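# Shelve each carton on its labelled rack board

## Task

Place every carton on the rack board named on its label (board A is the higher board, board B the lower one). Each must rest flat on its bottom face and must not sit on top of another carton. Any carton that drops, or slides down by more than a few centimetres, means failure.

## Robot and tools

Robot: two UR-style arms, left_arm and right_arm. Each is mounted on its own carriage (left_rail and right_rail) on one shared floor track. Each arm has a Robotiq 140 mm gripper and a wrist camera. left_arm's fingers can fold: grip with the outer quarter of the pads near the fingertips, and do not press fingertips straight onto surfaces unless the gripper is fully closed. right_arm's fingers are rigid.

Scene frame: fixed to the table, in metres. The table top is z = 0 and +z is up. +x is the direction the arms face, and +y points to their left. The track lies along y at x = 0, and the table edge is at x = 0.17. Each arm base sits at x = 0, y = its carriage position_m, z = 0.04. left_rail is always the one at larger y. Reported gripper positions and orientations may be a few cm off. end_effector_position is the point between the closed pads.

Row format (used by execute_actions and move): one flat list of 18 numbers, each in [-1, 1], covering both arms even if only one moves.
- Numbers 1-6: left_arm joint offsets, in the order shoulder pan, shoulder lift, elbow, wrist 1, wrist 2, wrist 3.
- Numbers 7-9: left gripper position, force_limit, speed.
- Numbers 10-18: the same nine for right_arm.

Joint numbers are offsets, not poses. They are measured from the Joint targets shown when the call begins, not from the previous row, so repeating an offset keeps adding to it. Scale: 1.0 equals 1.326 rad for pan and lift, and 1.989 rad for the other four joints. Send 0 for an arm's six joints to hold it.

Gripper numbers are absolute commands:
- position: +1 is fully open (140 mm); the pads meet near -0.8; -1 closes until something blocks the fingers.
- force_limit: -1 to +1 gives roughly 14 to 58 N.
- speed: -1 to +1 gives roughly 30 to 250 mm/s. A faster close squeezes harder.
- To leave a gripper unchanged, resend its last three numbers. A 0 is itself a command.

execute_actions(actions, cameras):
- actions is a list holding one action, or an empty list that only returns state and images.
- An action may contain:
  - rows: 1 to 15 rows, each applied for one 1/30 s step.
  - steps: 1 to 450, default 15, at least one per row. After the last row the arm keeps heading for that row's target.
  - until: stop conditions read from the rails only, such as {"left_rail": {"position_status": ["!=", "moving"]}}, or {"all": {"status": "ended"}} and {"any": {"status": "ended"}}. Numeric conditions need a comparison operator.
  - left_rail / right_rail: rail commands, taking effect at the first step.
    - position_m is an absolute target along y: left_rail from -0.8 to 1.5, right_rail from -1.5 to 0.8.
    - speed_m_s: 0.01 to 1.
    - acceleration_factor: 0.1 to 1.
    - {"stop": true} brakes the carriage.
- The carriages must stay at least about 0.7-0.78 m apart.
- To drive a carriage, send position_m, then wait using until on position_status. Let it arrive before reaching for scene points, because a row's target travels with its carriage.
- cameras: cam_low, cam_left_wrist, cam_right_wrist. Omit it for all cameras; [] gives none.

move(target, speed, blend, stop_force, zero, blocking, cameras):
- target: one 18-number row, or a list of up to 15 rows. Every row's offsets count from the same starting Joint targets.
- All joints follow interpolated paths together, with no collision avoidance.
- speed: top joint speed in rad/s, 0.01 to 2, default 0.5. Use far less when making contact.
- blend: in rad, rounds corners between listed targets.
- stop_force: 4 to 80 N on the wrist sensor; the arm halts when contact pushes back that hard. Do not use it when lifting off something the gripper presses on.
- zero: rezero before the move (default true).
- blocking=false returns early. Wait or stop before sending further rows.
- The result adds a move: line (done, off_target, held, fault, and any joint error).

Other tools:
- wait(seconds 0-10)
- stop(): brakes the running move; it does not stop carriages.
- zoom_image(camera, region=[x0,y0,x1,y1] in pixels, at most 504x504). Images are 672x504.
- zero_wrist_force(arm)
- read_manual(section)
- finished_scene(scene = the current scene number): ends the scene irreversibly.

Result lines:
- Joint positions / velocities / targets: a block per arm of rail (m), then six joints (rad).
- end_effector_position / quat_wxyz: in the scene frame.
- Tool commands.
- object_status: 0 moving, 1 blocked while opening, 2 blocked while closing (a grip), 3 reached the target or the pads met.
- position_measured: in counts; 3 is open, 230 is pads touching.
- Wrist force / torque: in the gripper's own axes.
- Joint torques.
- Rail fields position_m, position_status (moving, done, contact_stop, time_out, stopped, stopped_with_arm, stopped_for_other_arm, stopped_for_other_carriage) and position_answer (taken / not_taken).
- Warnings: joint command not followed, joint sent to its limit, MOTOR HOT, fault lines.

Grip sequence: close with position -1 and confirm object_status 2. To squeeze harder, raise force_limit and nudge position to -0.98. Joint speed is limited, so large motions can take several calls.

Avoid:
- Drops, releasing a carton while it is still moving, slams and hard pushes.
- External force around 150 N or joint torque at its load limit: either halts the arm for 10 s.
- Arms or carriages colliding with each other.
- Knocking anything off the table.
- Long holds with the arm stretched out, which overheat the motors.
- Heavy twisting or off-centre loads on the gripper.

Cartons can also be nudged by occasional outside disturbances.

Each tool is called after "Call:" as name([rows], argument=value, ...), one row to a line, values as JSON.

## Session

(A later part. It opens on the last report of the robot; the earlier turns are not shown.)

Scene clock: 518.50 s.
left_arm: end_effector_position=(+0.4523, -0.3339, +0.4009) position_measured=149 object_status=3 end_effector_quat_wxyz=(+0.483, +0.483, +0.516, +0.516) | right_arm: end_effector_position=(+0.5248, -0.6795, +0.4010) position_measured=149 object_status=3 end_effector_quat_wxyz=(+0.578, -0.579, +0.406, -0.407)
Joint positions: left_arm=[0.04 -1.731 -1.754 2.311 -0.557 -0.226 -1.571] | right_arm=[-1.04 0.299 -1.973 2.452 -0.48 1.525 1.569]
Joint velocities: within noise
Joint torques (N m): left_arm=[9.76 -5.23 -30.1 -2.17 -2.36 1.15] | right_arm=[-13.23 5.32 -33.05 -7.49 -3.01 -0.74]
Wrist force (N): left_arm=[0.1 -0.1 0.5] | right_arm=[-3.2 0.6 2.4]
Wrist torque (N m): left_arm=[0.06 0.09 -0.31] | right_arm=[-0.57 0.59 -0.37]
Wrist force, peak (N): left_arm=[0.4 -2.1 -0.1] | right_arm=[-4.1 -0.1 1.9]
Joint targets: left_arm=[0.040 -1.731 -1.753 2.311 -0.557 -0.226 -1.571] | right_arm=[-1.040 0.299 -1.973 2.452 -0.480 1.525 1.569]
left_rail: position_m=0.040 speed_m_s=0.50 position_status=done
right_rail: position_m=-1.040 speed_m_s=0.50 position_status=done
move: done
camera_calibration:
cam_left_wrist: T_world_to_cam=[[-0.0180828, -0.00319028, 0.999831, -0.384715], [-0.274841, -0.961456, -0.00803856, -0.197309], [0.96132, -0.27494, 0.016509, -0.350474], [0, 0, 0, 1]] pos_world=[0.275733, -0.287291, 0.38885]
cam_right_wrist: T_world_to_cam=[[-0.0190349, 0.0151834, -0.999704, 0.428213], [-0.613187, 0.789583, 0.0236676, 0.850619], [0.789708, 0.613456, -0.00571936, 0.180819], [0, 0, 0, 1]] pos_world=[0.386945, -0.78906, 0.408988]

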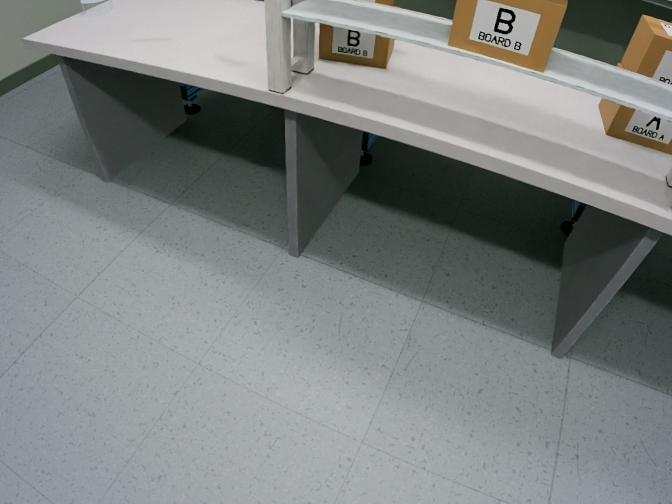

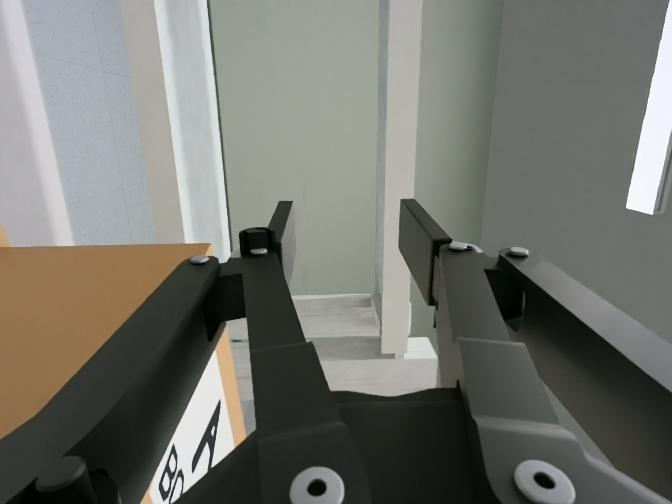

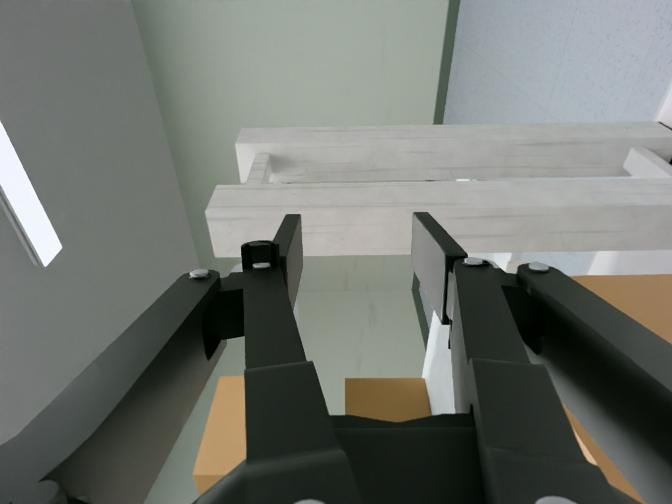

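Call:
move([
  [0,0.0847,0.042,-0.0984,0,0,-0.16,1,0,0,0.0916,0.0497,-0.1107,0,0,-0.16,1,0],
  [0,0.1877,0.0715,-0.1966,0,0,-0.16,1,0,0,0.2173,0.0867,-0.2314,0,0,-0.16,1,0],
], speed=0.3, blend=0.02, cameras=["cam_left_wrist","cam_right_wrist"])

Scene clock: 546.53 s.
left_arm: end_effector_position=(+0.4524, -0.3338, +0.2478) position_measured=149 object_status=3 end_effector_quat_wxyz=(+0.483, +0.483, +0.516, +0.516) | right_arm: end_effector_position=(+0.5248, -0.6795, +0.2479) position_measured=149 object_status=3 end_effector_quat_wxyz=(+0.578, -0.579, +0.406, -0.407)
Joint positions: left_arm=[0.04 -1.731 -1.505 2.453 -0.948 -0.226 -1.571] | right_arm=[-1.04 0.299 -1.685 2.625 -0.94 1.525 1.569]
Joint velocities: within noise
Joint torques (N m): left_arm=[9.75 -10.93 -16.91 -1.31 -0.21 1.14] | right_arm=[-12.54 -7.39 -17.98 -7.73 -2.37 -1.2]
Wrist force (N): left_arm=[-0.4 -0.6 0.0] | right_arm=[-3.0 -0.3 2.4]
Wrist torque (N m): left_arm=[-0.08 0.21 -0.30] | right_arm=[-0.70 0.55 -0.32]
Wrist force, peak (N): left_arm=[0.0 -1.7 0.0] | right_arm=[-3.4 -1.1 2.3]
Joint targets: left_arm=[0.040 -1.731 -1.505 2.454 -0.948 -0.226 -1.571] | right_arm=[-1.040 0.299 -1.684 2.625 -0.940 1.525 1.569]
left_rail: position_m=0.040 speed_m_s=0.50 position_status=done
right_rail: position_m=-1.040 speed_m_s=0.50 position_status=done
move: done
camera_calibration:
cam_left_wrist: T_world_to_cam=[[-0.0180944, -0.00326246, 0.999831, -0.231623], [-0.274841, -0.961455, -0.00811116, -0.198395], [0.961319, -0.274942, 0.0165003, -0.347929], [0, 0, 0, 1]] pos_world=[0.275753, -0.287164, 0.235716]
cam_right_wrist: T_world_to_cam=[[-0.0193549, 0.0150845, -0.999699, 0.275222], [-0.61318, 0.789585, 0.0237857, 0.854204], [0.789706, 0.613455, -0.00603282, 0.180042], [0, 0, 0, 1]] pos_world=[0.386927, -0.789066, 0.255908]
Images, in order (width x height): cam_left_wrist 672x504, cam_right_wrist 672x504.

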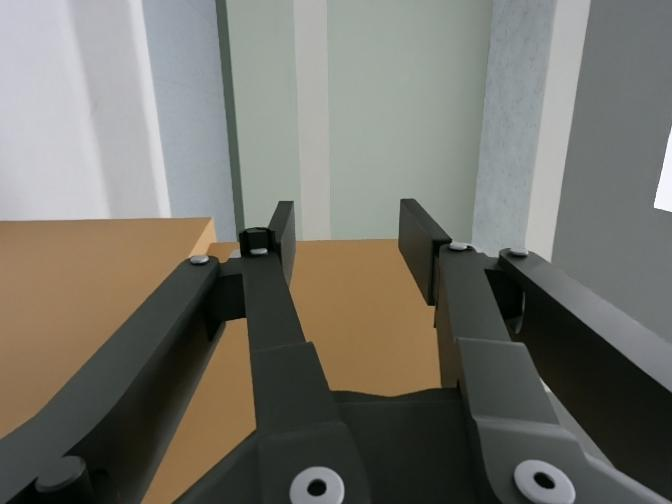

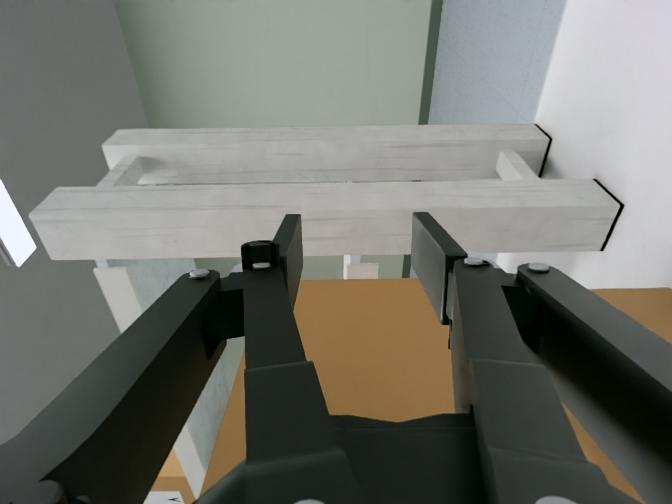

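Call:
move([
  [0.018,0.0325,-0.0253,0.0036,0.012,0,-0.16,1,0,0.0725,0.0292,-0.016,-0.0035,0.0483,0,-0.16,1,0],
  [0.0339,0.063,-0.0505,0.0085,0.0226,0,-0.16,1,0,0.1385,0.0579,-0.0336,-0.005,0.0923,0,-0.16,1,0],
], speed=[0.05,0.03], blend=0.01, stop_force=8, cameras=["cam_left_wrist","cam_right_wrist"])

Scene clock: 564.20 s.
left_arm: end_effector_position=(+0.4615, -0.3783, +0.2479) position_measured=149 object_status=3 end_effector_quat_wxyz=(+0.483, +0.483, +0.516, +0.516) | right_arm: end_effector_position=(+0.5144, -0.6286, +0.2480) position_measured=149 object_status=3 end_effector_quat_wxyz=(+0.578, -0.579, +0.406, -0.407)
Joint positions: left_arm=[0.04 -1.692 -1.434 2.369 -0.935 -0.188 -1.571] | right_arm=[-1.04 0.477 -1.61 2.56 -0.95 1.702 1.569]
Joint velocities: within noise
Joint torques (N m): left_arm=[-16.49 -61.62 -24.73 -1.23 -0.36 0.92] | right_arm=[-11.07 -38.49 -19.87 -3.49 -5.09 -0.69]
Wrist force (N): left_arm=[4.4 0.8 -1.2] | right_arm=[1.8 -0.6 1.8]
Wrist torque (N m): left_arm=[-0.04 0.25 -0.19] | right_arm=[-0.69 0.70 -0.20]
Wrist force, peak (N): left_arm=[8.2 1.4 -1.0] | right_arm=[5.9 -1.0 -0.3]
Joint targets: left_arm=[0.040 -1.692 -1.434 2.369 -0.935 -0.188 -1.571] | right_arm=[-1.040 0.477 -1.610 2.560 -0.950 1.702 1.569]
left_rail: position_m=0.040 speed_m_s=0.50 position_status=done
right_rail: position_m=-1.040 speed_m_s=0.50 position_status=done
move: contact (left_arm, right_arm); path passed 1 of 2 targets; left_arm: the elbow is farthest, 0.015 rad from its target
camera_calibration:
cam_left_wrist: T_world_to_cam=[[-0.0180804, -0.00331085, 0.999831, -0.231802], [-0.274753, -0.96148, -0.00815233, -0.238732], [0.961345, -0.274854, 0.0164743, -0.368896], [0, 0, 0, 1]] pos_world=[0.284853, -0.331696, 0.235894]
cam_right_wrist: T_world_to_cam=[[-0.0193306, 0.0150453, -0.9997, 0.274366], [-0.613182, 0.789585, 0.0237399, 0.807637], [0.789705, 0.613457, -0.00603768, 0.156927], [0, 0, 0, 1]] pos_world=[0.376606, -0.738094, 0.256058]
Images, in order (width x height): cam_left_wrist 672x504, cam_right_wrist 672x504.

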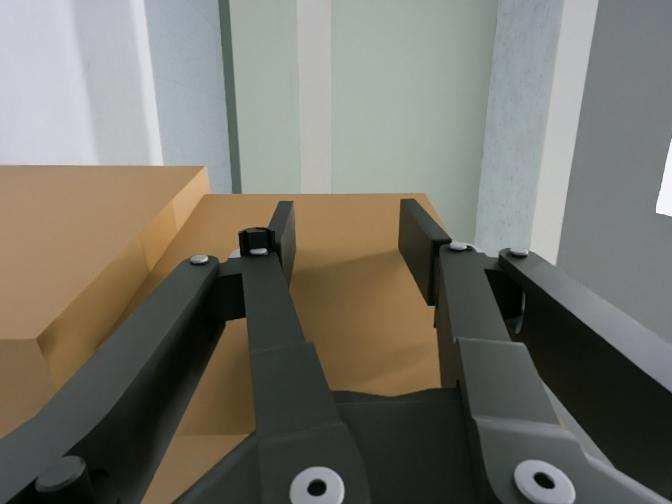

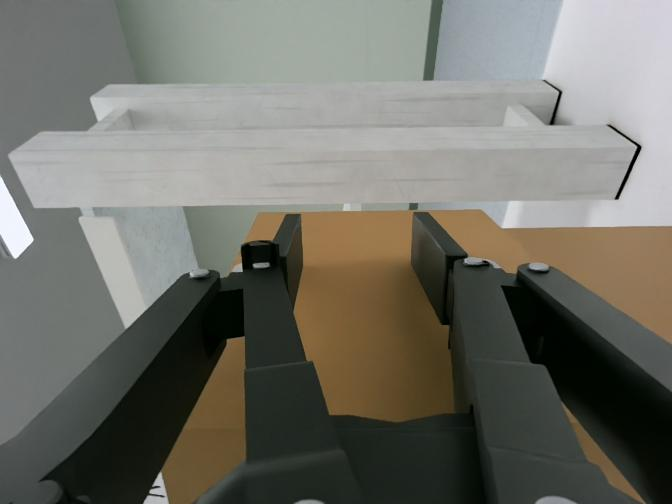

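Call:
move(target=[0.0049,0.0097,-0.0081,0.0017,0.0035,0,-0.16,1,0,0.0044,0.0017,-0.001,-0.0002,0.003,0,-0.16,1,0], speed=0.012, stop_force=50, cameras=["cam_left_wrist","cam_right_wrist"])

Scene clock: 573.67 s.
left_arm: end_effector_position=(+0.4630, -0.3855, +0.2479) position_measured=149 object_status=3 end_effector_quat_wxyz=(+0.483, +0.483, +0.516, +0.516) | right_arm: end_effector_position=(+0.5139, -0.6270, +0.2480) position_measured=149 object_status=3 end_effector_quat_wxyz=(+0.578, -0.579, +0.406, -0.407)
Joint positions: left_arm=[0.04 -1.687 -1.423 2.355 -0.932 -0.182 -1.571] | right_arm=[-1.04 0.482 -1.608 2.558 -0.95 1.708 1.569]
Joint velocities: within noise
Joint torques (N m): left_arm=[-36.39 -62.83 -52.11 -6.91 10.51 0.84] | right_arm=[19.26 -19.21 -35.51 -7.38 -12.4 -0.94]
Wrist force (N): left_arm=[52.4 -8.4 -5.4] | right_arm=[51.5 -3.2 -5.8]
Wrist torque (N m): left_arm=[0.36 1.90 -0.27] | right_arm=[-0.49 1.57 0.21]
Wrist force, peak (N): left_arm=[56.5 -6.8 -6.0] | right_arm=[52.2 -2.9 -6.0]
Joint targets: left_arm=[0.040 -1.687 -1.423 2.355 -0.932 -0.182 -1.571] | right_arm=[-1.040 0.482 -1.608 2.558 -0.950 1.708 1.569]
left_rail: position_m=0.040 speed_m_s=0.50 position_status=done
right_rail: position_m=-1.040 speed_m_s=0.50 position_status=done
move: contact (left_arm, right_arm)
camera_calibration:
cam_left_wrist: T_world_to_cam=[[-0.018107, -0.00355804, 0.99983, -0.231851], [-0.274949, -0.961422, -0.00840071, -0.245035], [0.961288, -0.275055, 0.0164302, -0.372438], [0, 0, 0, 1]] pos_world=[0.28645, -0.338848, 0.235872]
cam_right_wrist: T_world_to_cam=[[-0.019243, 0.0150922, -0.999701, 0.274315], [-0.612995, 0.78973, 0.0237217, 0.806036], [0.789852, 0.613268, -0.00594532, 0.156171], [0, 0, 0, 1]] pos_world=[0.376023, -0.736466, 0.256041]
Images, in order (width x height): cam_left_wrist 672x504, cam_right_wrist 672x504.

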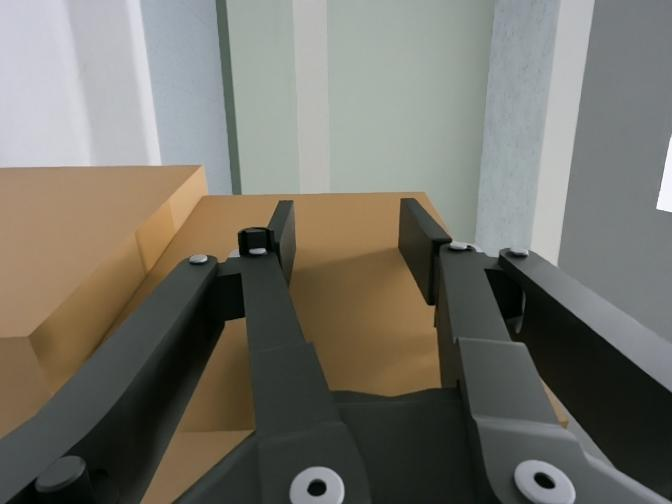

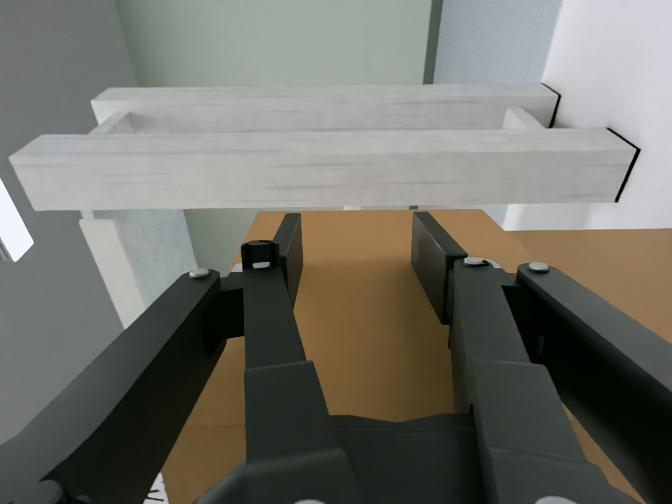

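Call:
move(target=[0,-0.0691,-0.0181,0.0642,0,0,-0.16,1,0,0,-0.0875,-0.023,0.0813,0,0,-0.16,1,0], speed=0.06, cameras=["cam_left_wrist"])

Call:
move([
  [0,-0.0758,-0.0313,0.0819,0,0,-0.16,1,0,0,-0.0889,-0.038,0.0973,0,0,-0.16,1,0],
  [0,-0.1336,-0.0698,0.1588,0,0,-0.16,1,0,0,-0.1505,-0.083,0.1833,0,0,-0.16,1,0],
  [0,-0.1796,-0.1213,0.241,0,0,-0.16,1,0,0,-0.194,-0.141,0.2703,0,0,-0.16,1,0],
  [0,-0.2084,-0.1877,0.3267,0,0,-0.16,1,0,0,-0.2156,-0.2133,0.3571,0,0,-0.16,1,0],
], speed=0.18, blend=0.01)

Scene clock: 605.67 s.
left_arm: end_effector_position=(+0.4631, -0.3854, +0.3006) position_measured=149 object_status=3 end_effector_quat_wxyz=(+0.483, +0.483, +0.516, +0.516) | right_arm: end_effector_position=(+0.5138, -0.6271, +0.3008) position_measured=149 object_status=3 end_effector_quat_wxyz=(+0.578, -0.579, +0.406, -0.407)
Joint positions: left_arm=[0.04 -1.687 -1.514 2.319 -0.804 -0.182 -1.571] | right_arm=[-1.04 0.482 -1.724 2.513 -0.789 1.708 1.569]
Joint velocities: within noise
Joint torques (N m): left_arm=[-34.02 -54.55 -74.45 0.11 15.52 0.94] | right_arm=[29.68 -37.14 -50.29 -2.64 -25.99 -1.03]
Wrist force (N): left_arm=[50.1 -10.8 -5.7] | right_arm=[47.5 6.4 -4.2]
Wrist torque (N m): left_arm=[0.47 1.82 -0.11] | right_arm=[-0.53 1.77 0.23]
Wrist force, peak (N): left_arm=[62.2 -10.3 -4.4] | right_arm=[59.3 7.1 -8.1]
Joint targets: left_arm=[0.040 -1.687 -1.514 2.319 -0.804 -0.182 -1.571] | right_arm=[-1.040 0.482 -1.724 2.513 -0.789 1.708 1.569]
left_rail: position_m=0.040 speed_m_s=0.50 position_status=done
right_rail: position_m=-1.040 speed_m_s=0.50 position_status=done
move: done
camera_calibration:
cam_left_wrist: T_world_to_cam=[[-0.0181119, -0.00360497, 0.999829, -0.284598], [-0.274841, -0.961453, -0.00844534, -0.244536], [0.961319, -0.274947, 0.0164229, -0.373261], [0, 0, 0, 1]] pos_world=[0.28646, -0.338763, 0.288615]
Images, in order (width x height): cam_left_wrist 672x504.

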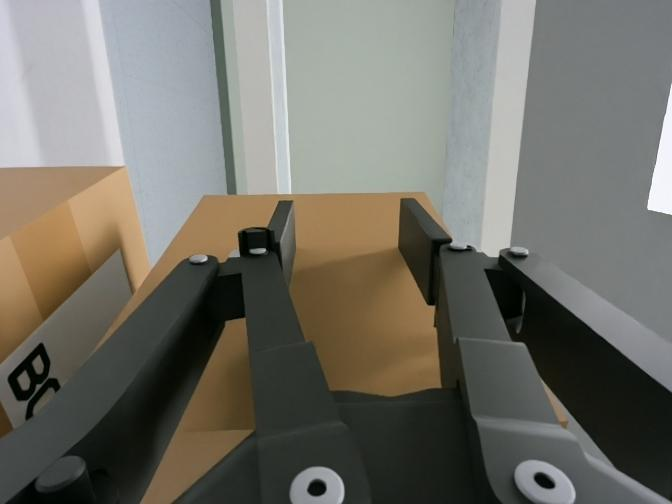

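Scene clock: 619.20 s.
left_arm: end_effector_position=(+0.4627, -0.3824, +0.5528) position_measured=149 object_status=3 end_effector_quat_wxyz=(+0.479, +0.480, +0.519, +0.520) | right_arm: end_effector_position=(+0.5155, -0.6260, +0.5715) position_measured=149 object_status=3 end_effector_quat_wxyz=(+0.578, -0.579, +0.406, -0.407)
Joint positions: left_arm=[0.04 -1.686 -1.767 2.03 -0.263 -0.195 -1.571] | right_arm=[-1.04 0.482 -1.998 2.15 -0.153 1.708 1.569]
Joint velocities: within noise
Joint torques (N m): left_arm=[-22.1 -12.13 -53.79 -2.1 6.7 0.4] | right_arm=[20.07 -23.94 -61.21 -9.6 -4.07 4.45]
Wrist force (N): left_arm=[37.5 -1.4 3.8] | right_arm=[33.2 16.5 -10.2]
Wrist torque (N m): left_arm=[0.27 1.60 -1.34] | right_arm=[-0.81 -0.50 -1.72]
Wrist force, peak (N): left_arm=[79.7 11.2 10.8] | right_arm=[73.0 27.8 -25.9]
Joint targets: left_arm=[0.040 -1.686 -1.767 2.030 -0.263 -0.195 -1.571] | right_arm=[-1.040 0.482 -1.998 2.150 -0.153 1.708 1.569]
Tool commands: left_gripper/position=-0.160784 left_gripper/force_limit=+1.0 left_gripper/speed=+0.003922 right_gripper/position=-0.16 right_gripper/force_limit=+1.0 right_gripper/speed=+0.0
TORQUE FAULT: the external load on joint 6 (wrist 2) of the left arm reached its load limit, and that arm stopped for 10 seconds. A torque fault puts only its own arm into a fault stop. That arm's remaining commands of this call were not run. Before the stop ended, the hold on joint 6 (wrist 2) of that arm was turned back by 0.7 degrees, the way its load pushed it. That arm's target is now where it stood when the stop ended, not its last command. That arm keeps its grip as last carried out and accepts commands again: back off and push less far. That arm stops again whenever a joint's load reaches its limit.
left_rail: position_m=0.040 speed_m_s=0.50 position_status=done
right_rail: position_m=-1.040 speed_m_s=0.50 position_status=done
move: fault (left_arm), off_target (right_arm; braked at the fault stop of left_arm); path passed 3 of 4 targets; left_arm: the wrist 1 is farthest, 0.108 rad from its target; right_arm: the wrist 1 is farthest, 0.074 rad from its target
camera_calibration:
cam_left_wrist: T_world_to_cam=[[-0.0181311, -0.00435747, 0.999826, -0.537018], [-0.261755, -0.965093, -0.00895282, -0.246785], [0.964964, -0.261871, 0.0163576, -0.372922], [0, 0, 0, 1]] pos_world=[0.285522, -0.338168, 0.540816]
cam_right_wrist: T_world_to_cam=[[-0.0192292, 0.0151007, -0.999701, 0.597691], [-0.613015, 0.789715, 0.0237201, 0.79857], [0.789837, 0.613288, -0.00592869, 0.156239], [0, 0, 0, 1]] pos_world=[0.377625, -0.735488, 0.579497]

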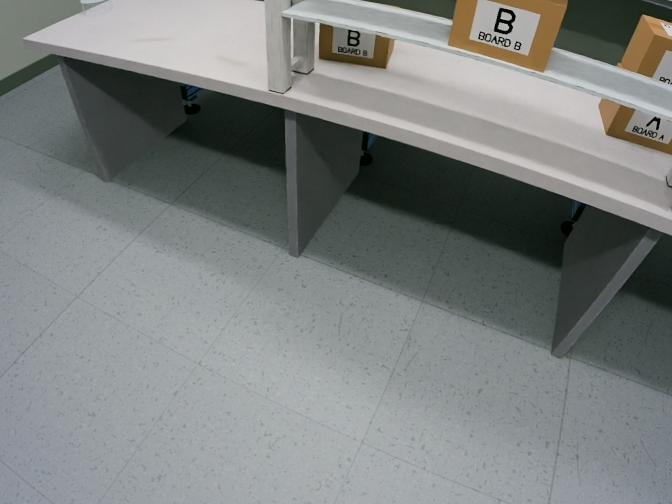

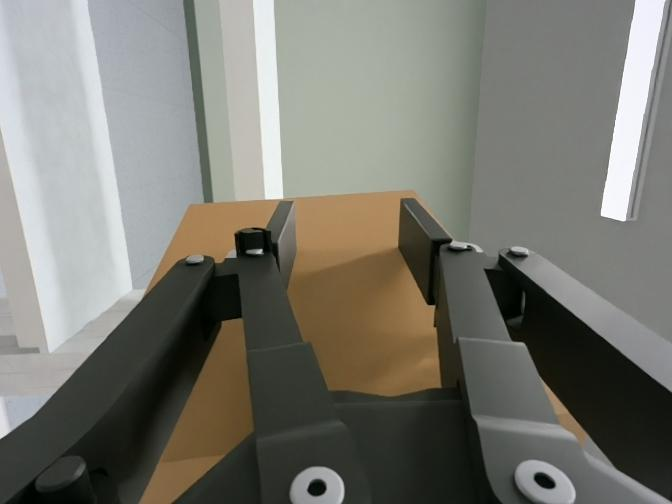

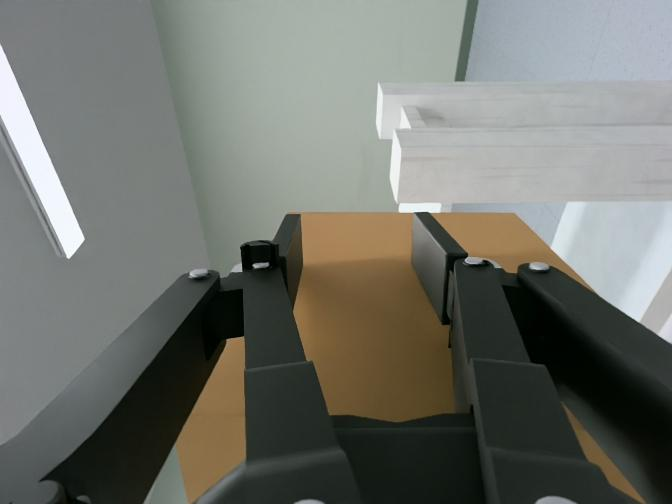

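Call:
move(target=[0,-0.0063,-0.0138,0.0179,0,0,-0.16,1,0,0,0,0,0,0,0,-0.16,1,0], speed=0.03, cameras=["cam_left_wrist","cam_right_wrist"])

Scene clock: 635.97 s.
left_arm: end_effector_position=(+0.4627, -0.3824, +0.5716) position_measured=149 object_status=3 end_effector_quat_wxyz=(+0.479, +0.480, +0.519, +0.520) | right_arm: end_effector_position=(+0.5155, -0.6262, +0.5716) position_measured=149 object_status=3 end_effector_quat_wxyz=(+0.578, -0.579, +0.406, -0.407)
Joint positions: left_arm=[0.04 -1.686 -1.775 2.003 -0.227 -0.195 -1.571] | right_arm=[-1.04 0.482 -1.998 2.15 -0.153 1.708 1.569]
Joint velocities: within noise
Joint torques (N m): left_arm=[-24.3 -40.42 -80.12 -0.99 10.87 0.16] | right_arm=[18.58 -13.9 -48.2 -3.51 -7.52 0.59]
Wrist force (N): left_arm=[44.5 -20.7 -4.8] | right_arm=[42.5 -2.7 -3.3]
Wrist torque (N m): left_arm=[0.50 1.66 1.38] | right_arm=[-0.41 1.53 1.02]
Wrist force, peak (N): left_arm=[44.9 -19.9 -4.9] | right_arm=[42.5 -2.7 -3.3]
Joint targets: left_arm=[0.040 -1.686 -1.775 2.003 -0.227 -0.195 -1.571] | right_arm=[-1.040 0.482 -1.998 2.150 -0.153 1.708 1.569]
left_rail: position_m=0.040 speed_m_s=0.50 position_status=done
right_rail: position_m=-1.040 speed_m_s=0.50 position_status=done
move: done
camera_calibration:
cam_left_wrist: T_world_to_cam=[[-0.0181102, -0.00417593, 0.999827, -0.555677], [-0.261791, -0.965085, -0.00877275, -0.246702], [0.964955, -0.261905, 0.0163847, -0.373249], [0, 0, 0, 1]] pos_world=[0.28552, -0.338164, 0.559532]
cam_right_wrist: T_world_to_cam=[[-0.01914, 0.0151555, -0.999702, 0.597733], [-0.612961, 0.789758, 0.0237083, 0.798723], [0.789881, 0.613232, -0.0058262, 0.156223], [0, 0, 0, 1]] pos_world=[0.377629, -0.735658, 0.579529]
Images, in order (width x height): cam_left_wrist 672x504, cam_right_wrist 672x504.

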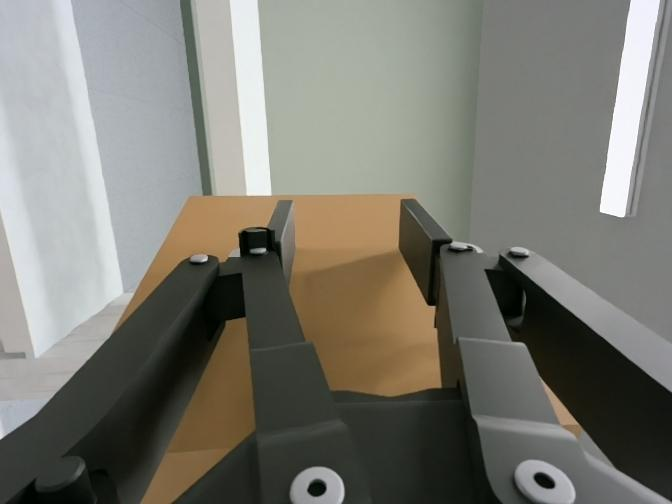

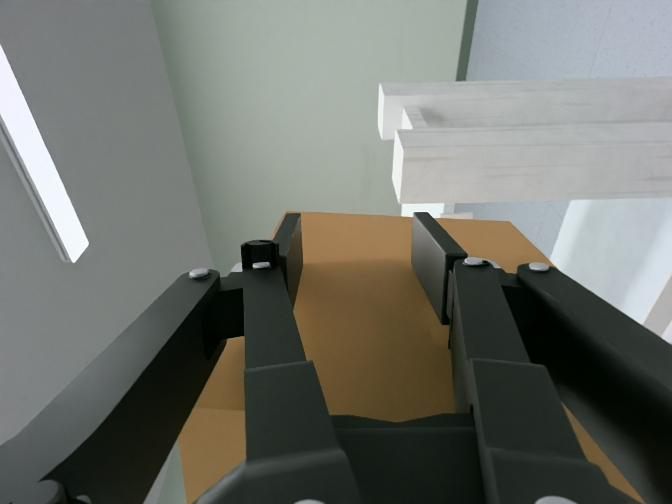

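Call:
move(target=[0,0,0,0,0,0,-0.16,1,0,0,-0.002,-0.0081,0.0095,0,0,-0.16,1,0], speed=0.03, cameras=["cam_left_wrist","cam_right_wrist"])

Scene clock: 650.73 s.
left_arm: end_effector_position=(+0.4627, -0.3824, +0.5717) position_measured=149 object_status=3 end_effector_quat_wxyz=(+0.479, +0.480, +0.519, +0.520) | right_arm: end_effector_position=(+0.5155, -0.6261, +0.5812) position_measured=149 object_status=3 end_effector_quat_wxyz=(+0.578, -0.579, +0.406, -0.407)
Joint positions: left_arm=[0.04 -1.686 -1.775 2.003 -0.227 -0.195 -1.571] | right_arm=[-1.04 0.482 -2 2.135 -0.134 1.708 1.569]
Joint velocities: within noise
Joint torques (N m): left_arm=[-4.85 -37.72 -69.85 -1.28 8.2 -0.23] | right_arm=[18.97 -24.51 -61.89 -2.84 -18.05 -1.84]
Wrist force (N): left_arm=[36.8 -9.2 1.4] | right_arm=[32.6 9.0 -7.8]
Wrist torque (N m): left_arm=[0.18 1.47 -0.21] | right_arm=[-0.72 0.12 -0.69]
Wrist force, peak (N): left_arm=[44.8 -20.7 -5.1] | right_arm=[42.6 -2.8 -3.4]
Joint targets: left_arm=[0.040 -1.686 -1.775 2.003 -0.227 -0.195 -1.571] | right_arm=[-1.040 0.482 -2.000 2.134 -0.134 1.708 1.569]
left_rail: position_m=0.040 speed_m_s=0.50 position_status=done
right_rail: position_m=-1.040 speed_m_s=0.50 position_status=done
move: done
camera_calibration:
cam_left_wrist: T_world_to_cam=[[-0.0181009, -0.00409754, 0.999828, -0.555773], [-0.261756, -0.965095, -0.00869404, -0.24676], [0.964964, -0.261868, 0.0163966, -0.37325], [0, 0, 0, 1]] pos_world=[0.285522, -0.338167, 0.559652]
cam_right_wrist: T_world_to_cam=[[-0.0194401, 0.0149891, -0.999699, 0.607431], [-0.61299, 0.789734, 0.0237611, 0.798454], [0.789852, 0.613267, -0.00616436, 0.156481], [0, 0, 0, 1]] pos_world=[0.377656, -0.735636, 0.58924]
Images, in order (width x height): cam_left_wrist 672x504, cam_right_wrist 672x504.

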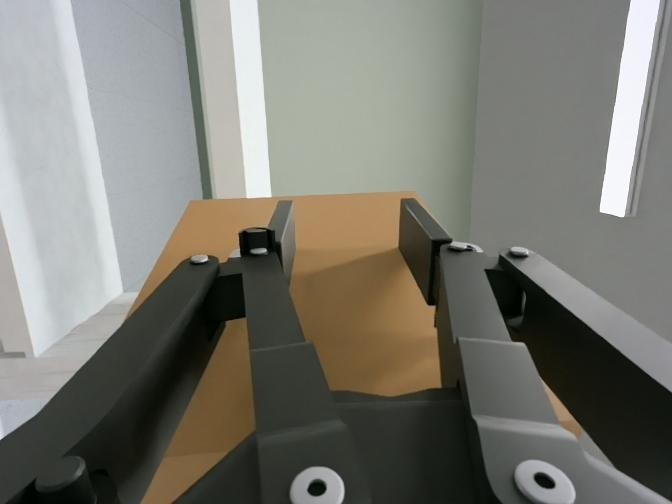

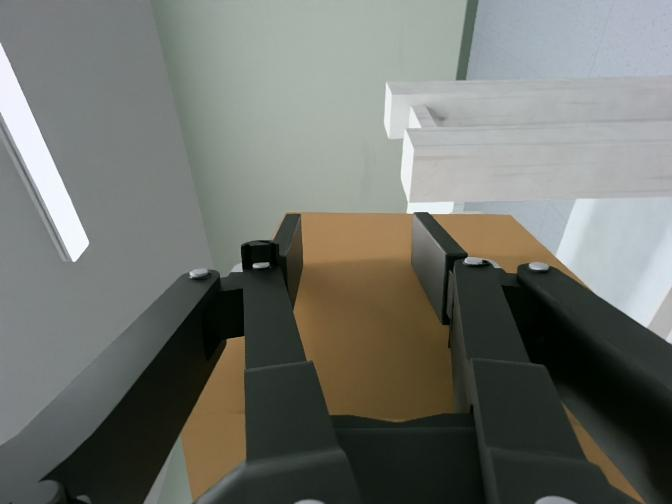

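Call:
move([
  [0,-0.0095,-0.0149,0.0207,0.005,0,-0.16,1,0,-0.0006,-0.0047,-0.0177,0.0208,-0.0026,0,-0.16,1,0],
  [0,-0.0141,-0.032,0.0409,0.005,0,-0.16,1,0,-0.0006,-0.007,-0.0362,0.0409,-0.0026,0,-0.16,1,0],
], speed=0.04, blend=0.005, cameras=["cam_left_wrist","cam_right_wrist"])

Scene clock: 745.57 s.
left_arm: end_effector_position=(+0.4633, -0.3834, +0.6153) position_measured=149 object_status=3 end_effector_quat_wxyz=(+0.482, +0.482, +0.517, +0.517) | right_arm: end_effector_position=(+0.5145, -0.6253, +0.6251) position_measured=149 object_status=3 end_effector_quat_wxyz=(+0.579, -0.580, +0.405, -0.406)
Joint positions: left_arm=[0.04 -1.686 -1.794 1.94 -0.146 -0.185 -1.571] | right_arm=[-1.04 0.482 -2.009 2.063 -0.053 1.703 1.569]
Joint velocities: within noise
Joint torques (N m): left_arm=[-20.22 -28.3 -75.48 -0.53 29.53 -0.25] | right_arm=[19.45 -18.72 -60.75 -2.94 -26.79 -1.83]
Wrist force (N): left_arm=[54.4 -10.5 -0.3] | right_arm=[50.8 7.7 -10.8]
Wrist torque (N m): left_arm=[0.21 2.13 -0.27] | right_arm=[-0.73 0.48 -0.43]
Wrist force, peak (N): left_arm=[56.5 -9.9 0.2] | right_arm=[52.4 7.7 -11.4]
Joint targets: left_arm=[0.040 -1.686 -1.794 1.939 -0.146 -0.185 -1.571] | right_arm=[-1.040 0.482 -2.009 2.062 -0.053 1.703 1.569]
left_rail: position_m=0.040 speed_m_s=0.50 position_status=done
right_rail: position_m=-1.040 speed_m_s=0.50 position_status=done
move: done
camera_calibration:
cam_left_wrist: T_world_to_cam=[[-0.0180231, -0.00299567, 0.999833, -0.598959], [-0.271334, -0.962454, -0.00777477, -0.242359], [0.962317, -0.271429, 0.0165336, -0.377271], [0, 0, 0, 1]] pos_world=[0.286498, -0.337456, 0.603213]
cam_right_wrist: T_world_to_cam=[[-0.019477, 0.014921, -0.999699, 0.651249], [-0.616419, 0.78706, 0.0237569, 0.796224], [0.787177, 0.616697, -0.00613193, 0.160511], [0, 0, 0, 1]] pos_world=[0.377141, -0.735379, 0.633121]
Images, in order (width x height): cam_left_wrist 672x504, cam_right_wrist 672x504.

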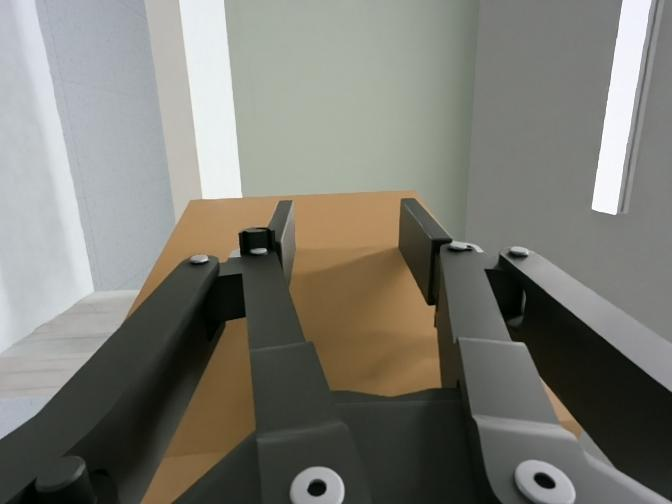

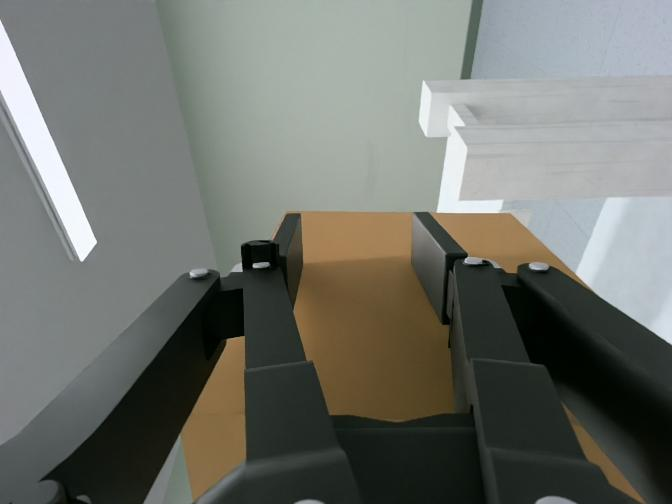

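Call:
move([
  [0.0011,-0.0576,0.0276,0.0108,0.027,0,-0.16,1,0,0.0938,0.0443,-0.0169,-0.0126,0.0889,0,-0.16,1,0],
  [0.0045,-0.1164,0.0528,0.0248,0.0557,0,-0.16,1,0,0.1765,0.0926,-0.0373,-0.0244,0.1703,0,-0.16,1,0],
  [0.0115,-0.1753,0.075,0.0419,0.0866,0,-0.16,1,0,0.2474,0.143,-0.0607,-0.0346,0.2439,0,-0.16,1,0],
  [0.0265,-0.2328,0.0938,0.0614,0.1229,0,-0.16,1,0,0.3069,0.1946,-0.0873,-0.0424,0.3099,0,-0.16,1,0],
], speed=0.08, blend=0.006, stop_force=15)

Scene clock: 774.60 s.
left_arm: end_effector_position=(+0.4900, -0.2812, +0.6155) position_measured=149 object_status=3 end_effector_quat_wxyz=(+0.534, +0.533, +0.464, +0.464) | right_arm: end_effector_position=(+0.4897, -0.5287, +0.6253) position_measured=149 object_status=3 end_effector_quat_wxyz=(+0.533, -0.534, +0.463, -0.464)
Joint positions: left_arm=[0.04 -1.651 -2.102 2.126 -0.024 0.059 -1.571] | right_arm=[-1.04 0.888 -1.751 1.889 -0.137 2.319 1.569]
Joint velocities: within noise
Joint torques (N m): left_arm=[-15.25 -2.29 -50.56 -1.63 26.93 -0.8] | right_arm=[31.04 -6.95 -64.8 -16.25 -7 -1.38]
Wrist force (N): left_arm=[50.3 -7.6 0.3] | right_arm=[45.8 8.5 -9.8]
Wrist torque (N m): left_arm=[-0.05 1.93 -0.60] | right_arm=[-1.06 0.29 -0.33]
Wrist force, peak (N): left_arm=[56.7 -10.3 -1.4] | right_arm=[53.6 7.2 -10.8]
Joint targets: left_arm=[0.040 -1.651 -2.102 2.126 -0.024 0.059 -1.571] | right_arm=[-1.040 0.888 -1.751 1.889 -0.137 2.319 1.569]
left_rail: position_m=0.040 speed_m_s=0.50 position_status=done
right_rail: position_m=-1.040 speed_m_s=0.50 position_status=done
move: done
camera_calibration:
cam_left_wrist: T_world_to_cam=[[-0.0182129, 0.000801715, 0.999834, -0.597255], [-0.465367, -0.885084, -0.0077674, -0.0199348], [0.88493, -0.465431, 0.0164931, -0.391869], [0, 0, 0, 1]] pos_world=[0.326622, -0.199553, 0.603464]
cam_right_wrist: T_world_to_cam=[[-0.0158682, 0.0184242, -0.999704, 0.649591], [-0.439352, 0.898007, 0.0235238, 0.677017], [0.898175, 0.439595, -0.0061551, -0.0274577], [0, 0, 0, 1]] pos_world=[0.332418, -0.607864, 0.633304]

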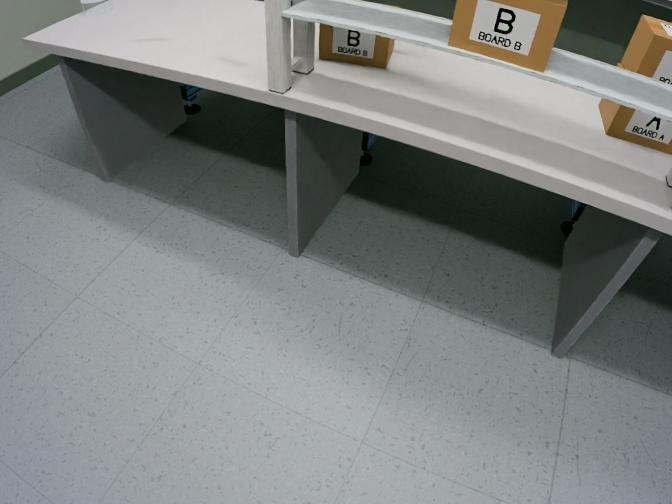

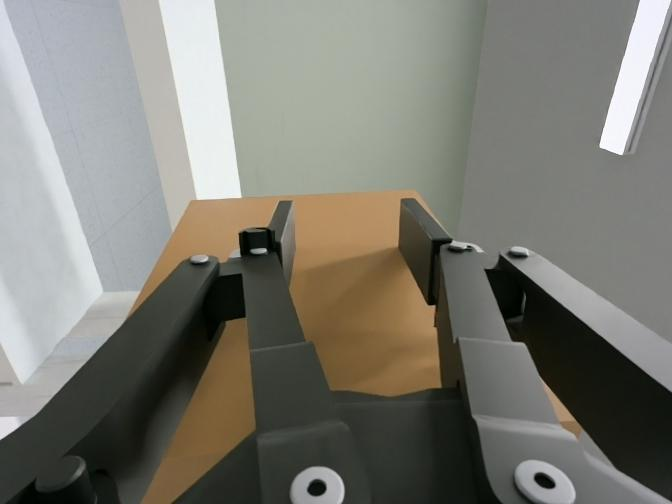

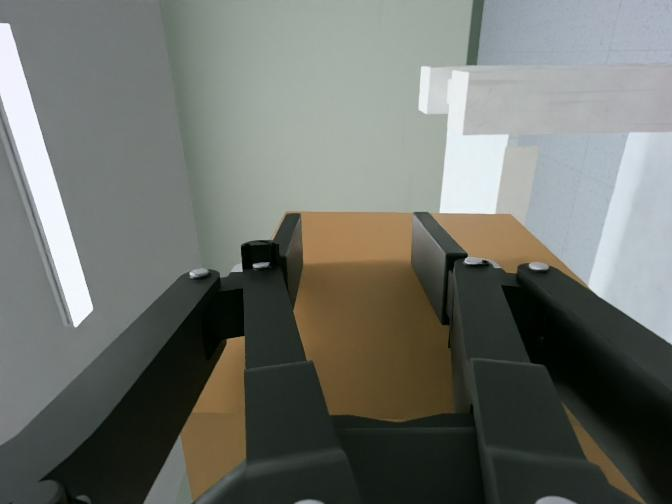

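Call:
move([
  [0.0308,-0.0342,0.01,0.0128,0.0206,0,-0.16,1,0,0.0149,0.0437,-0.0244,-0.0047,0.0099,0,-0.16,1,0],
  [0.0808,-0.0617,0.0172,0.0239,0.0538,0,-0.16,1,0,0.0241,0.0879,-0.0509,-0.0077,0.0161,0,-0.16,1,0],
  [0.2082,-0.0118,0.0036,0.0043,0.1388,0,-0.16,1,0,-0.0199,0.1066,-0.0626,-0.0084,-0.0133,0,-0.16,1,0],
  [0.3158,0.0392,-0.0126,-0.0136,0.2106,0,-0.16,1,0,-0.0606,0.1282,-0.0766,-0.0088,-0.0404,0,-0.16,1,0],
  [0.4066,0.0907,-0.031,-0.0295,0.271,0,-0.16,1,0,-0.098,0.1525,-0.0929,-0.0087,-0.0654,0,-0.16,1,0],
  [0.4833,0.1421,-0.0516,-0.0431,0.3222,0,-0.16,1,0,-0.1324,0.179,-0.1114,-0.0079,-0.0883,0,-0.16,1,0],
  [0.5486,0.1929,-0.0744,-0.0542,0.3657,0,-0.16,1,0,-0.164,0.2077,-0.1321,-0.0063,-0.1093,0,-0.16,1,0],
  [0.6044,0.2431,-0.0991,-0.0629,0.4029,0,-0.16,1,0,-0.1928,0.2384,-0.1551,-0.0038,-0.1285,0,-0.16,1,0],
  [0.6372,0.2762,-0.1168,-0.0674,0.4248,0,-0.16,1,0,-0.2105,0.2599,-0.1717,-0.0015,-0.1403,0,-0.16,1,0],
], speed=0.11, blend=0.008, stop_force=20)

Scene clock: 799.87 s.
left_arm: end_effector_position=(+0.7840, -0.2213, +0.6155) position_measured=149 object_status=3 end_effector_quat_wxyz=(+0.534, +0.533, +0.464, +0.464) | right_arm: end_effector_position=(+0.7836, -0.4686, +0.6252) position_measured=149 object_status=3 end_effector_quat_wxyz=(+0.533, -0.534, +0.463, -0.464)
Joint positions: left_arm=[0.04 -0.806 -1.736 1.894 -0.158 0.904 -1.571] | right_arm=[-1.04 0.609 -1.407 1.547 -0.14 2.04 1.569]
Joint velocities: within noise
Joint torques (N m): left_arm=[-31.27 -5.26 -71.14 -10.16 28.64 -1.23] | right_arm=[17.63 -50.05 -68.8 -5.86 -23.24 -0.39]
Wrist force (N): left_arm=[51.9 -4.7 4.6] | right_arm=[47.0 13.0 -13.9]
Wrist torque (N m): left_arm=[-0.19 2.05 -0.67] | right_arm=[-1.40 -0.92 -1.35]
Wrist force, peak (N): left_arm=[59.0 -4.3 4.2] | right_arm=[53.9 13.3 -15.0]
Joint targets: left_arm=[0.040 -0.806 -1.736 1.894 -0.158 0.904 -1.571] | right_arm=[-1.040 0.609 -1.407 1.547 -0.140 2.040 1.569]
left_rail: position_m=0.040 speed_m_s=0.50 position_status=done
right_rail: position_m=-1.040 speed_m_s=0.50 position_status=done
move: done
camera_calibration:
cam_left_wrist: T_world_to_cam=[[-0.0181833, 0.000954714, 0.999834, -0.591928], [-0.465368, -0.885085, -0.00761818, 0.169813], [0.884931, -0.465429, 0.0165381, -0.624152], [0, 0, 0, 1]] pos_world=[0.620594, -0.139634, 0.603446]
cam_right_wrist: T_world_to_cam=[[-0.016054, 0.018429, -0.999701, 0.653229], [-0.439288, 0.898036, 0.0236092, 0.752062], [0.898203, 0.439535, -0.00632143, -0.317802], [0, 0, 0, 1]] pos_world=[0.626309, -0.547732, 0.633269]

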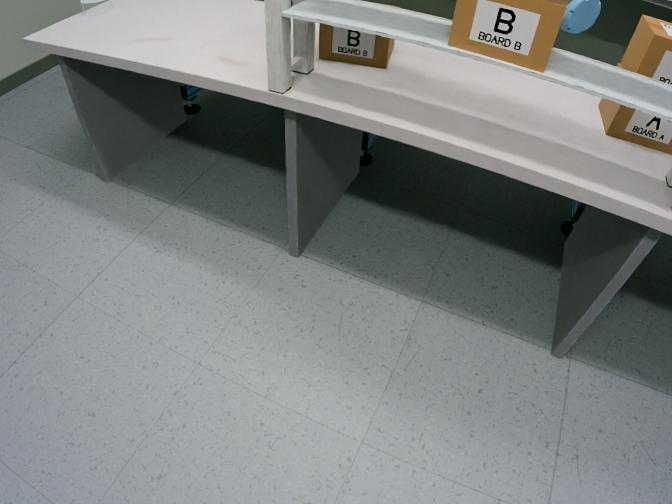

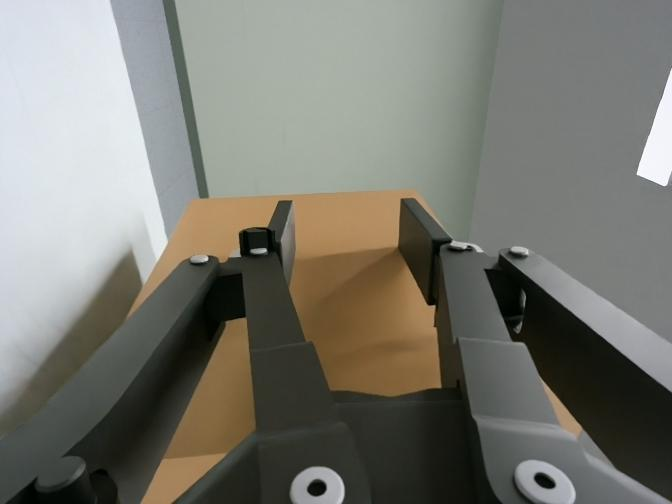

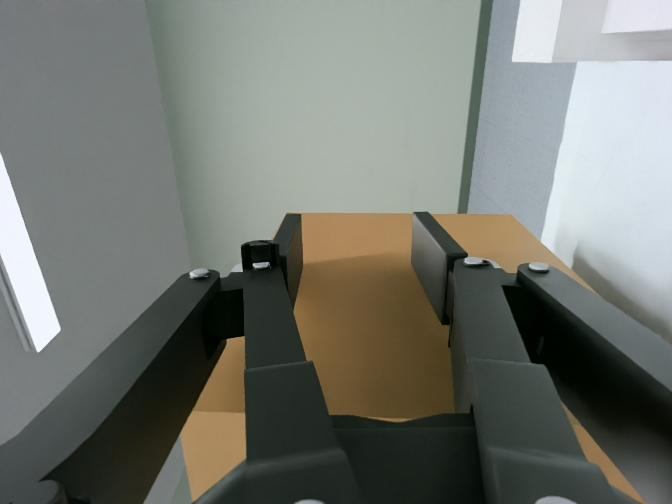

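Call:
move(target=[0,0.0136,0.0374,-0.0465,0,0,-0.16,1,0,0,0.0129,0.0348,-0.0434,0,0,-0.16,1,0], speed=0.025, stop_force=8, cameras=["cam_left_wrist","cam_right_wrist"])

Scene clock: 809.00 s.
left_arm: end_effector_position=(+0.7845, -0.2218, +0.5832) position_measured=149 object_status=3 end_effector_quat_wxyz=(+0.534, +0.533, +0.464, +0.464) | right_arm: end_effector_position=(+0.7847, -0.4679, +0.5943) position_measured=149 object_status=3 end_effector_quat_wxyz=(+0.533, -0.534, +0.463, -0.464)
Joint positions: left_arm=[0.04 -0.806 -1.724 1.942 -0.218 0.904 -1.571] | right_arm=[-1.04 0.609 -1.396 1.59 -0.193 2.04 1.569]
Joint velocities: within noise
Joint torques (N m): left_arm=[-45.97 -41.15 -66.61 -1.6 27.91 -1.38] | right_arm=[27.81 -70.37 -65.89 -5.32 -22.62 0.4]
Wrist force (N): left_arm=[63.0 1.2 5.9] | right_arm=[57.0 9.0 -14.7]
Wrist torque (N m): left_arm=[-0.46 2.48 -0.90] | right_arm=[-0.45 -1.10 -1.41]
Wrist force, peak (N): left_arm=[66.0 8.6 2.2] | right_arm=[57.7 12.9 -17.0]
Joint targets: left_arm=[0.040 -0.806 -1.724 1.942 -0.218 0.904 -1.571] | right_arm=[-1.040 0.609 -1.396 1.590 -0.193 2.040 1.569]
left_rail: position_m=0.040 speed_m_s=0.50 position_status=done
right_rail: position_m=-1.040 speed_m_s=0.50 position_status=done
move: contact (left_arm, right_arm); left_arm: the wrist 1 is farthest, 0.033 rad from its target; right_arm: the wrist 1 is farthest, 0.033 rad from its target
camera_calibration:
cam_left_wrist: T_world_to_cam=[[-0.0183476, 0.00112561, 0.999831, -0.559414], [-0.465356, -0.885091, -0.00754316, 0.169305], [0.884933, -0.465416, 0.0167631, -0.624411], [0, 0, 0, 1]] pos_world=[0.621086, -0.140131, 0.571064]
cam_right_wrist: T_world_to_cam=[[-0.0158261, 0.0185878, -0.999702, 0.622236], [-0.439285, 0.898036, 0.0236517, 0.752568], [0.898208, 0.439528, -0.00604704, -0.319484], [0, 0, 0, 1]] pos_world=[0.627403, -0.546978, 0.602319]
Images, in order (width x height): cam_left_wrist 672x504, cam_right_wrist 672x504.

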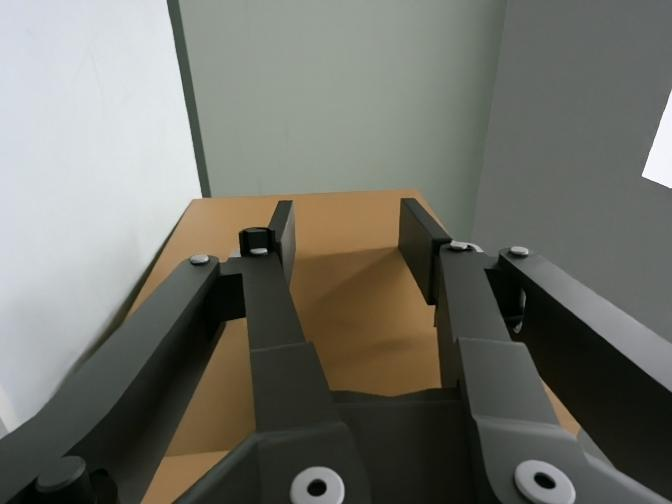

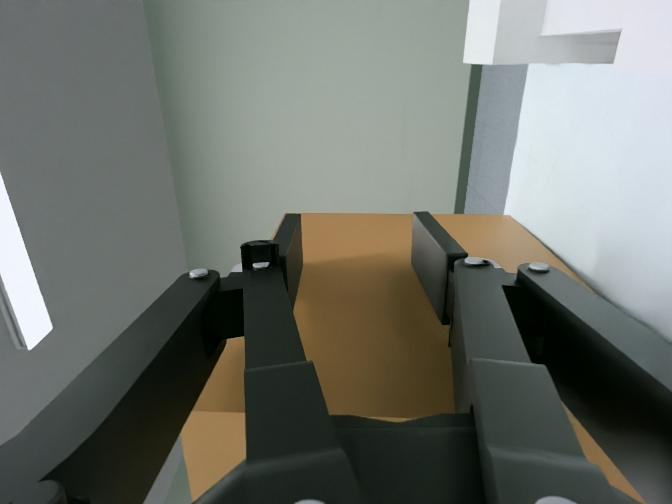

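Call:
move(target=[0,0.0005,0.0015,-0.0019,0,0,-0.16,1,0,0,0.0013,0.0035,-0.0043,0,0,-0.16,1,0], speed=0.02, stop_force=15, cameras=["cam_left_wrist","cam_right_wrist"])

Scene clock: 816.57 s.
left_arm: end_effector_position=(+0.7844, -0.2218, +0.5812) position_measured=149 object_status=3 end_effector_quat_wxyz=(+0.534, +0.533, +0.464, +0.464) | right_arm: end_effector_position=(+0.7847, -0.4678, +0.5893) position_measured=149 object_status=3 end_effector_quat_wxyz=(+0.533, -0.534, +0.463, -0.464)
Joint positions: left_arm=[0.04 -0.806 -1.724 1.945 -0.221 0.904 -1.571] | right_arm=[-1.04 0.609 -1.395 1.597 -0.202 2.04 1.569]
Joint velocities: within noise
Joint torques (N m): left_arm=[-43.08 2.26 -47.04 -9.19 28.08 -1.58] | right_arm=[27.93 -31.38 -44.52 -9.45 -22.93 0.64]
Wrist force (N): left_arm=[60.8 3.1 -1.3] | right_arm=[55.2 -7.0 -17.8]
Wrist torque (N m): left_arm=[-0.74 2.36 -0.88] | right_arm=[0.03 -0.54 -0.74]
Wrist force, peak (N): left_arm=[63.3 1.5 6.2] | right_arm=[57.3 0.5 -20.4]
Joint targets: left_arm=[0.040 -0.806 -1.724 1.945 -0.221 0.904 -1.571] | right_arm=[-1.040 0.609 -1.395 1.597 -0.202 2.040 1.569]
left_rail: position_m=0.040 speed_m_s=0.50 position_status=done
right_rail: position_m=-1.040 speed_m_s=0.50 position_status=done
move: contact (right_arm)
camera_calibration:
cam_left_wrist: T_world_to_cam=[[-0.0184511, 0.0012337, 0.999829, -0.557378], [-0.465355, -0.885092, -0.00749567, 0.169279], [0.884932, -0.465414, 0.0169051, -0.624422], [0, 0, 0, 1]] pos_world=[0.621061, -0.1401, 0.569108]
cam_right_wrist: T_world_to_cam=[[-0.0158613, 0.0185631, -0.999702, 0.617256], [-0.439284, 0.898037, 0.023645, 0.752683], [0.898208, 0.439528, -0.00608956, -0.319534], [0, 0, 0, 1]] pos_world=[0.627441, -0.546951, 0.597329]
Images, in order (width x height): cam_left_wrist 672x504, cam_right_wrist 672x504.

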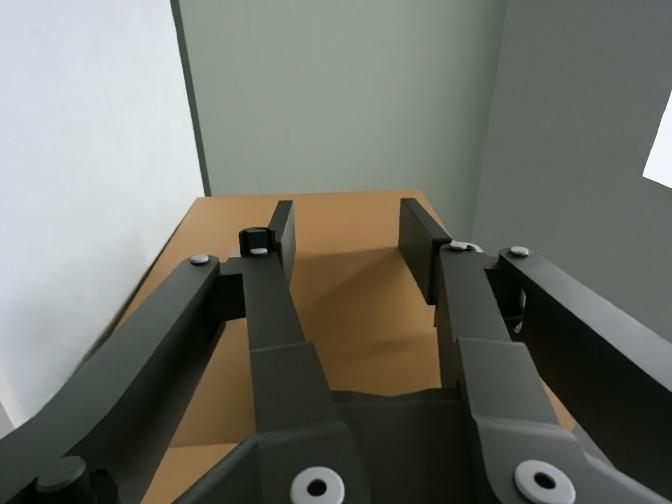

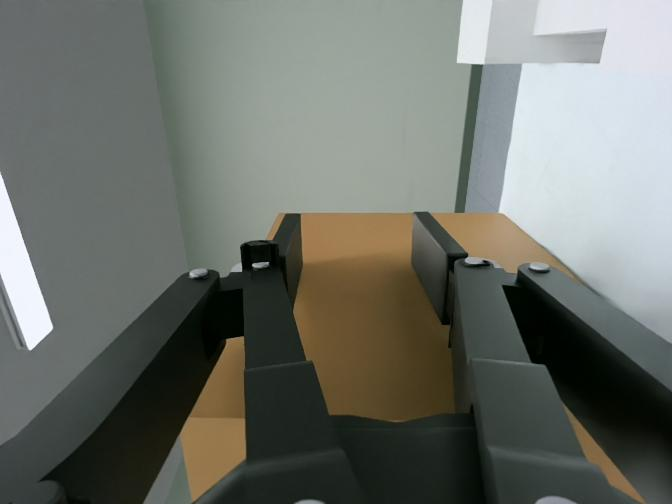

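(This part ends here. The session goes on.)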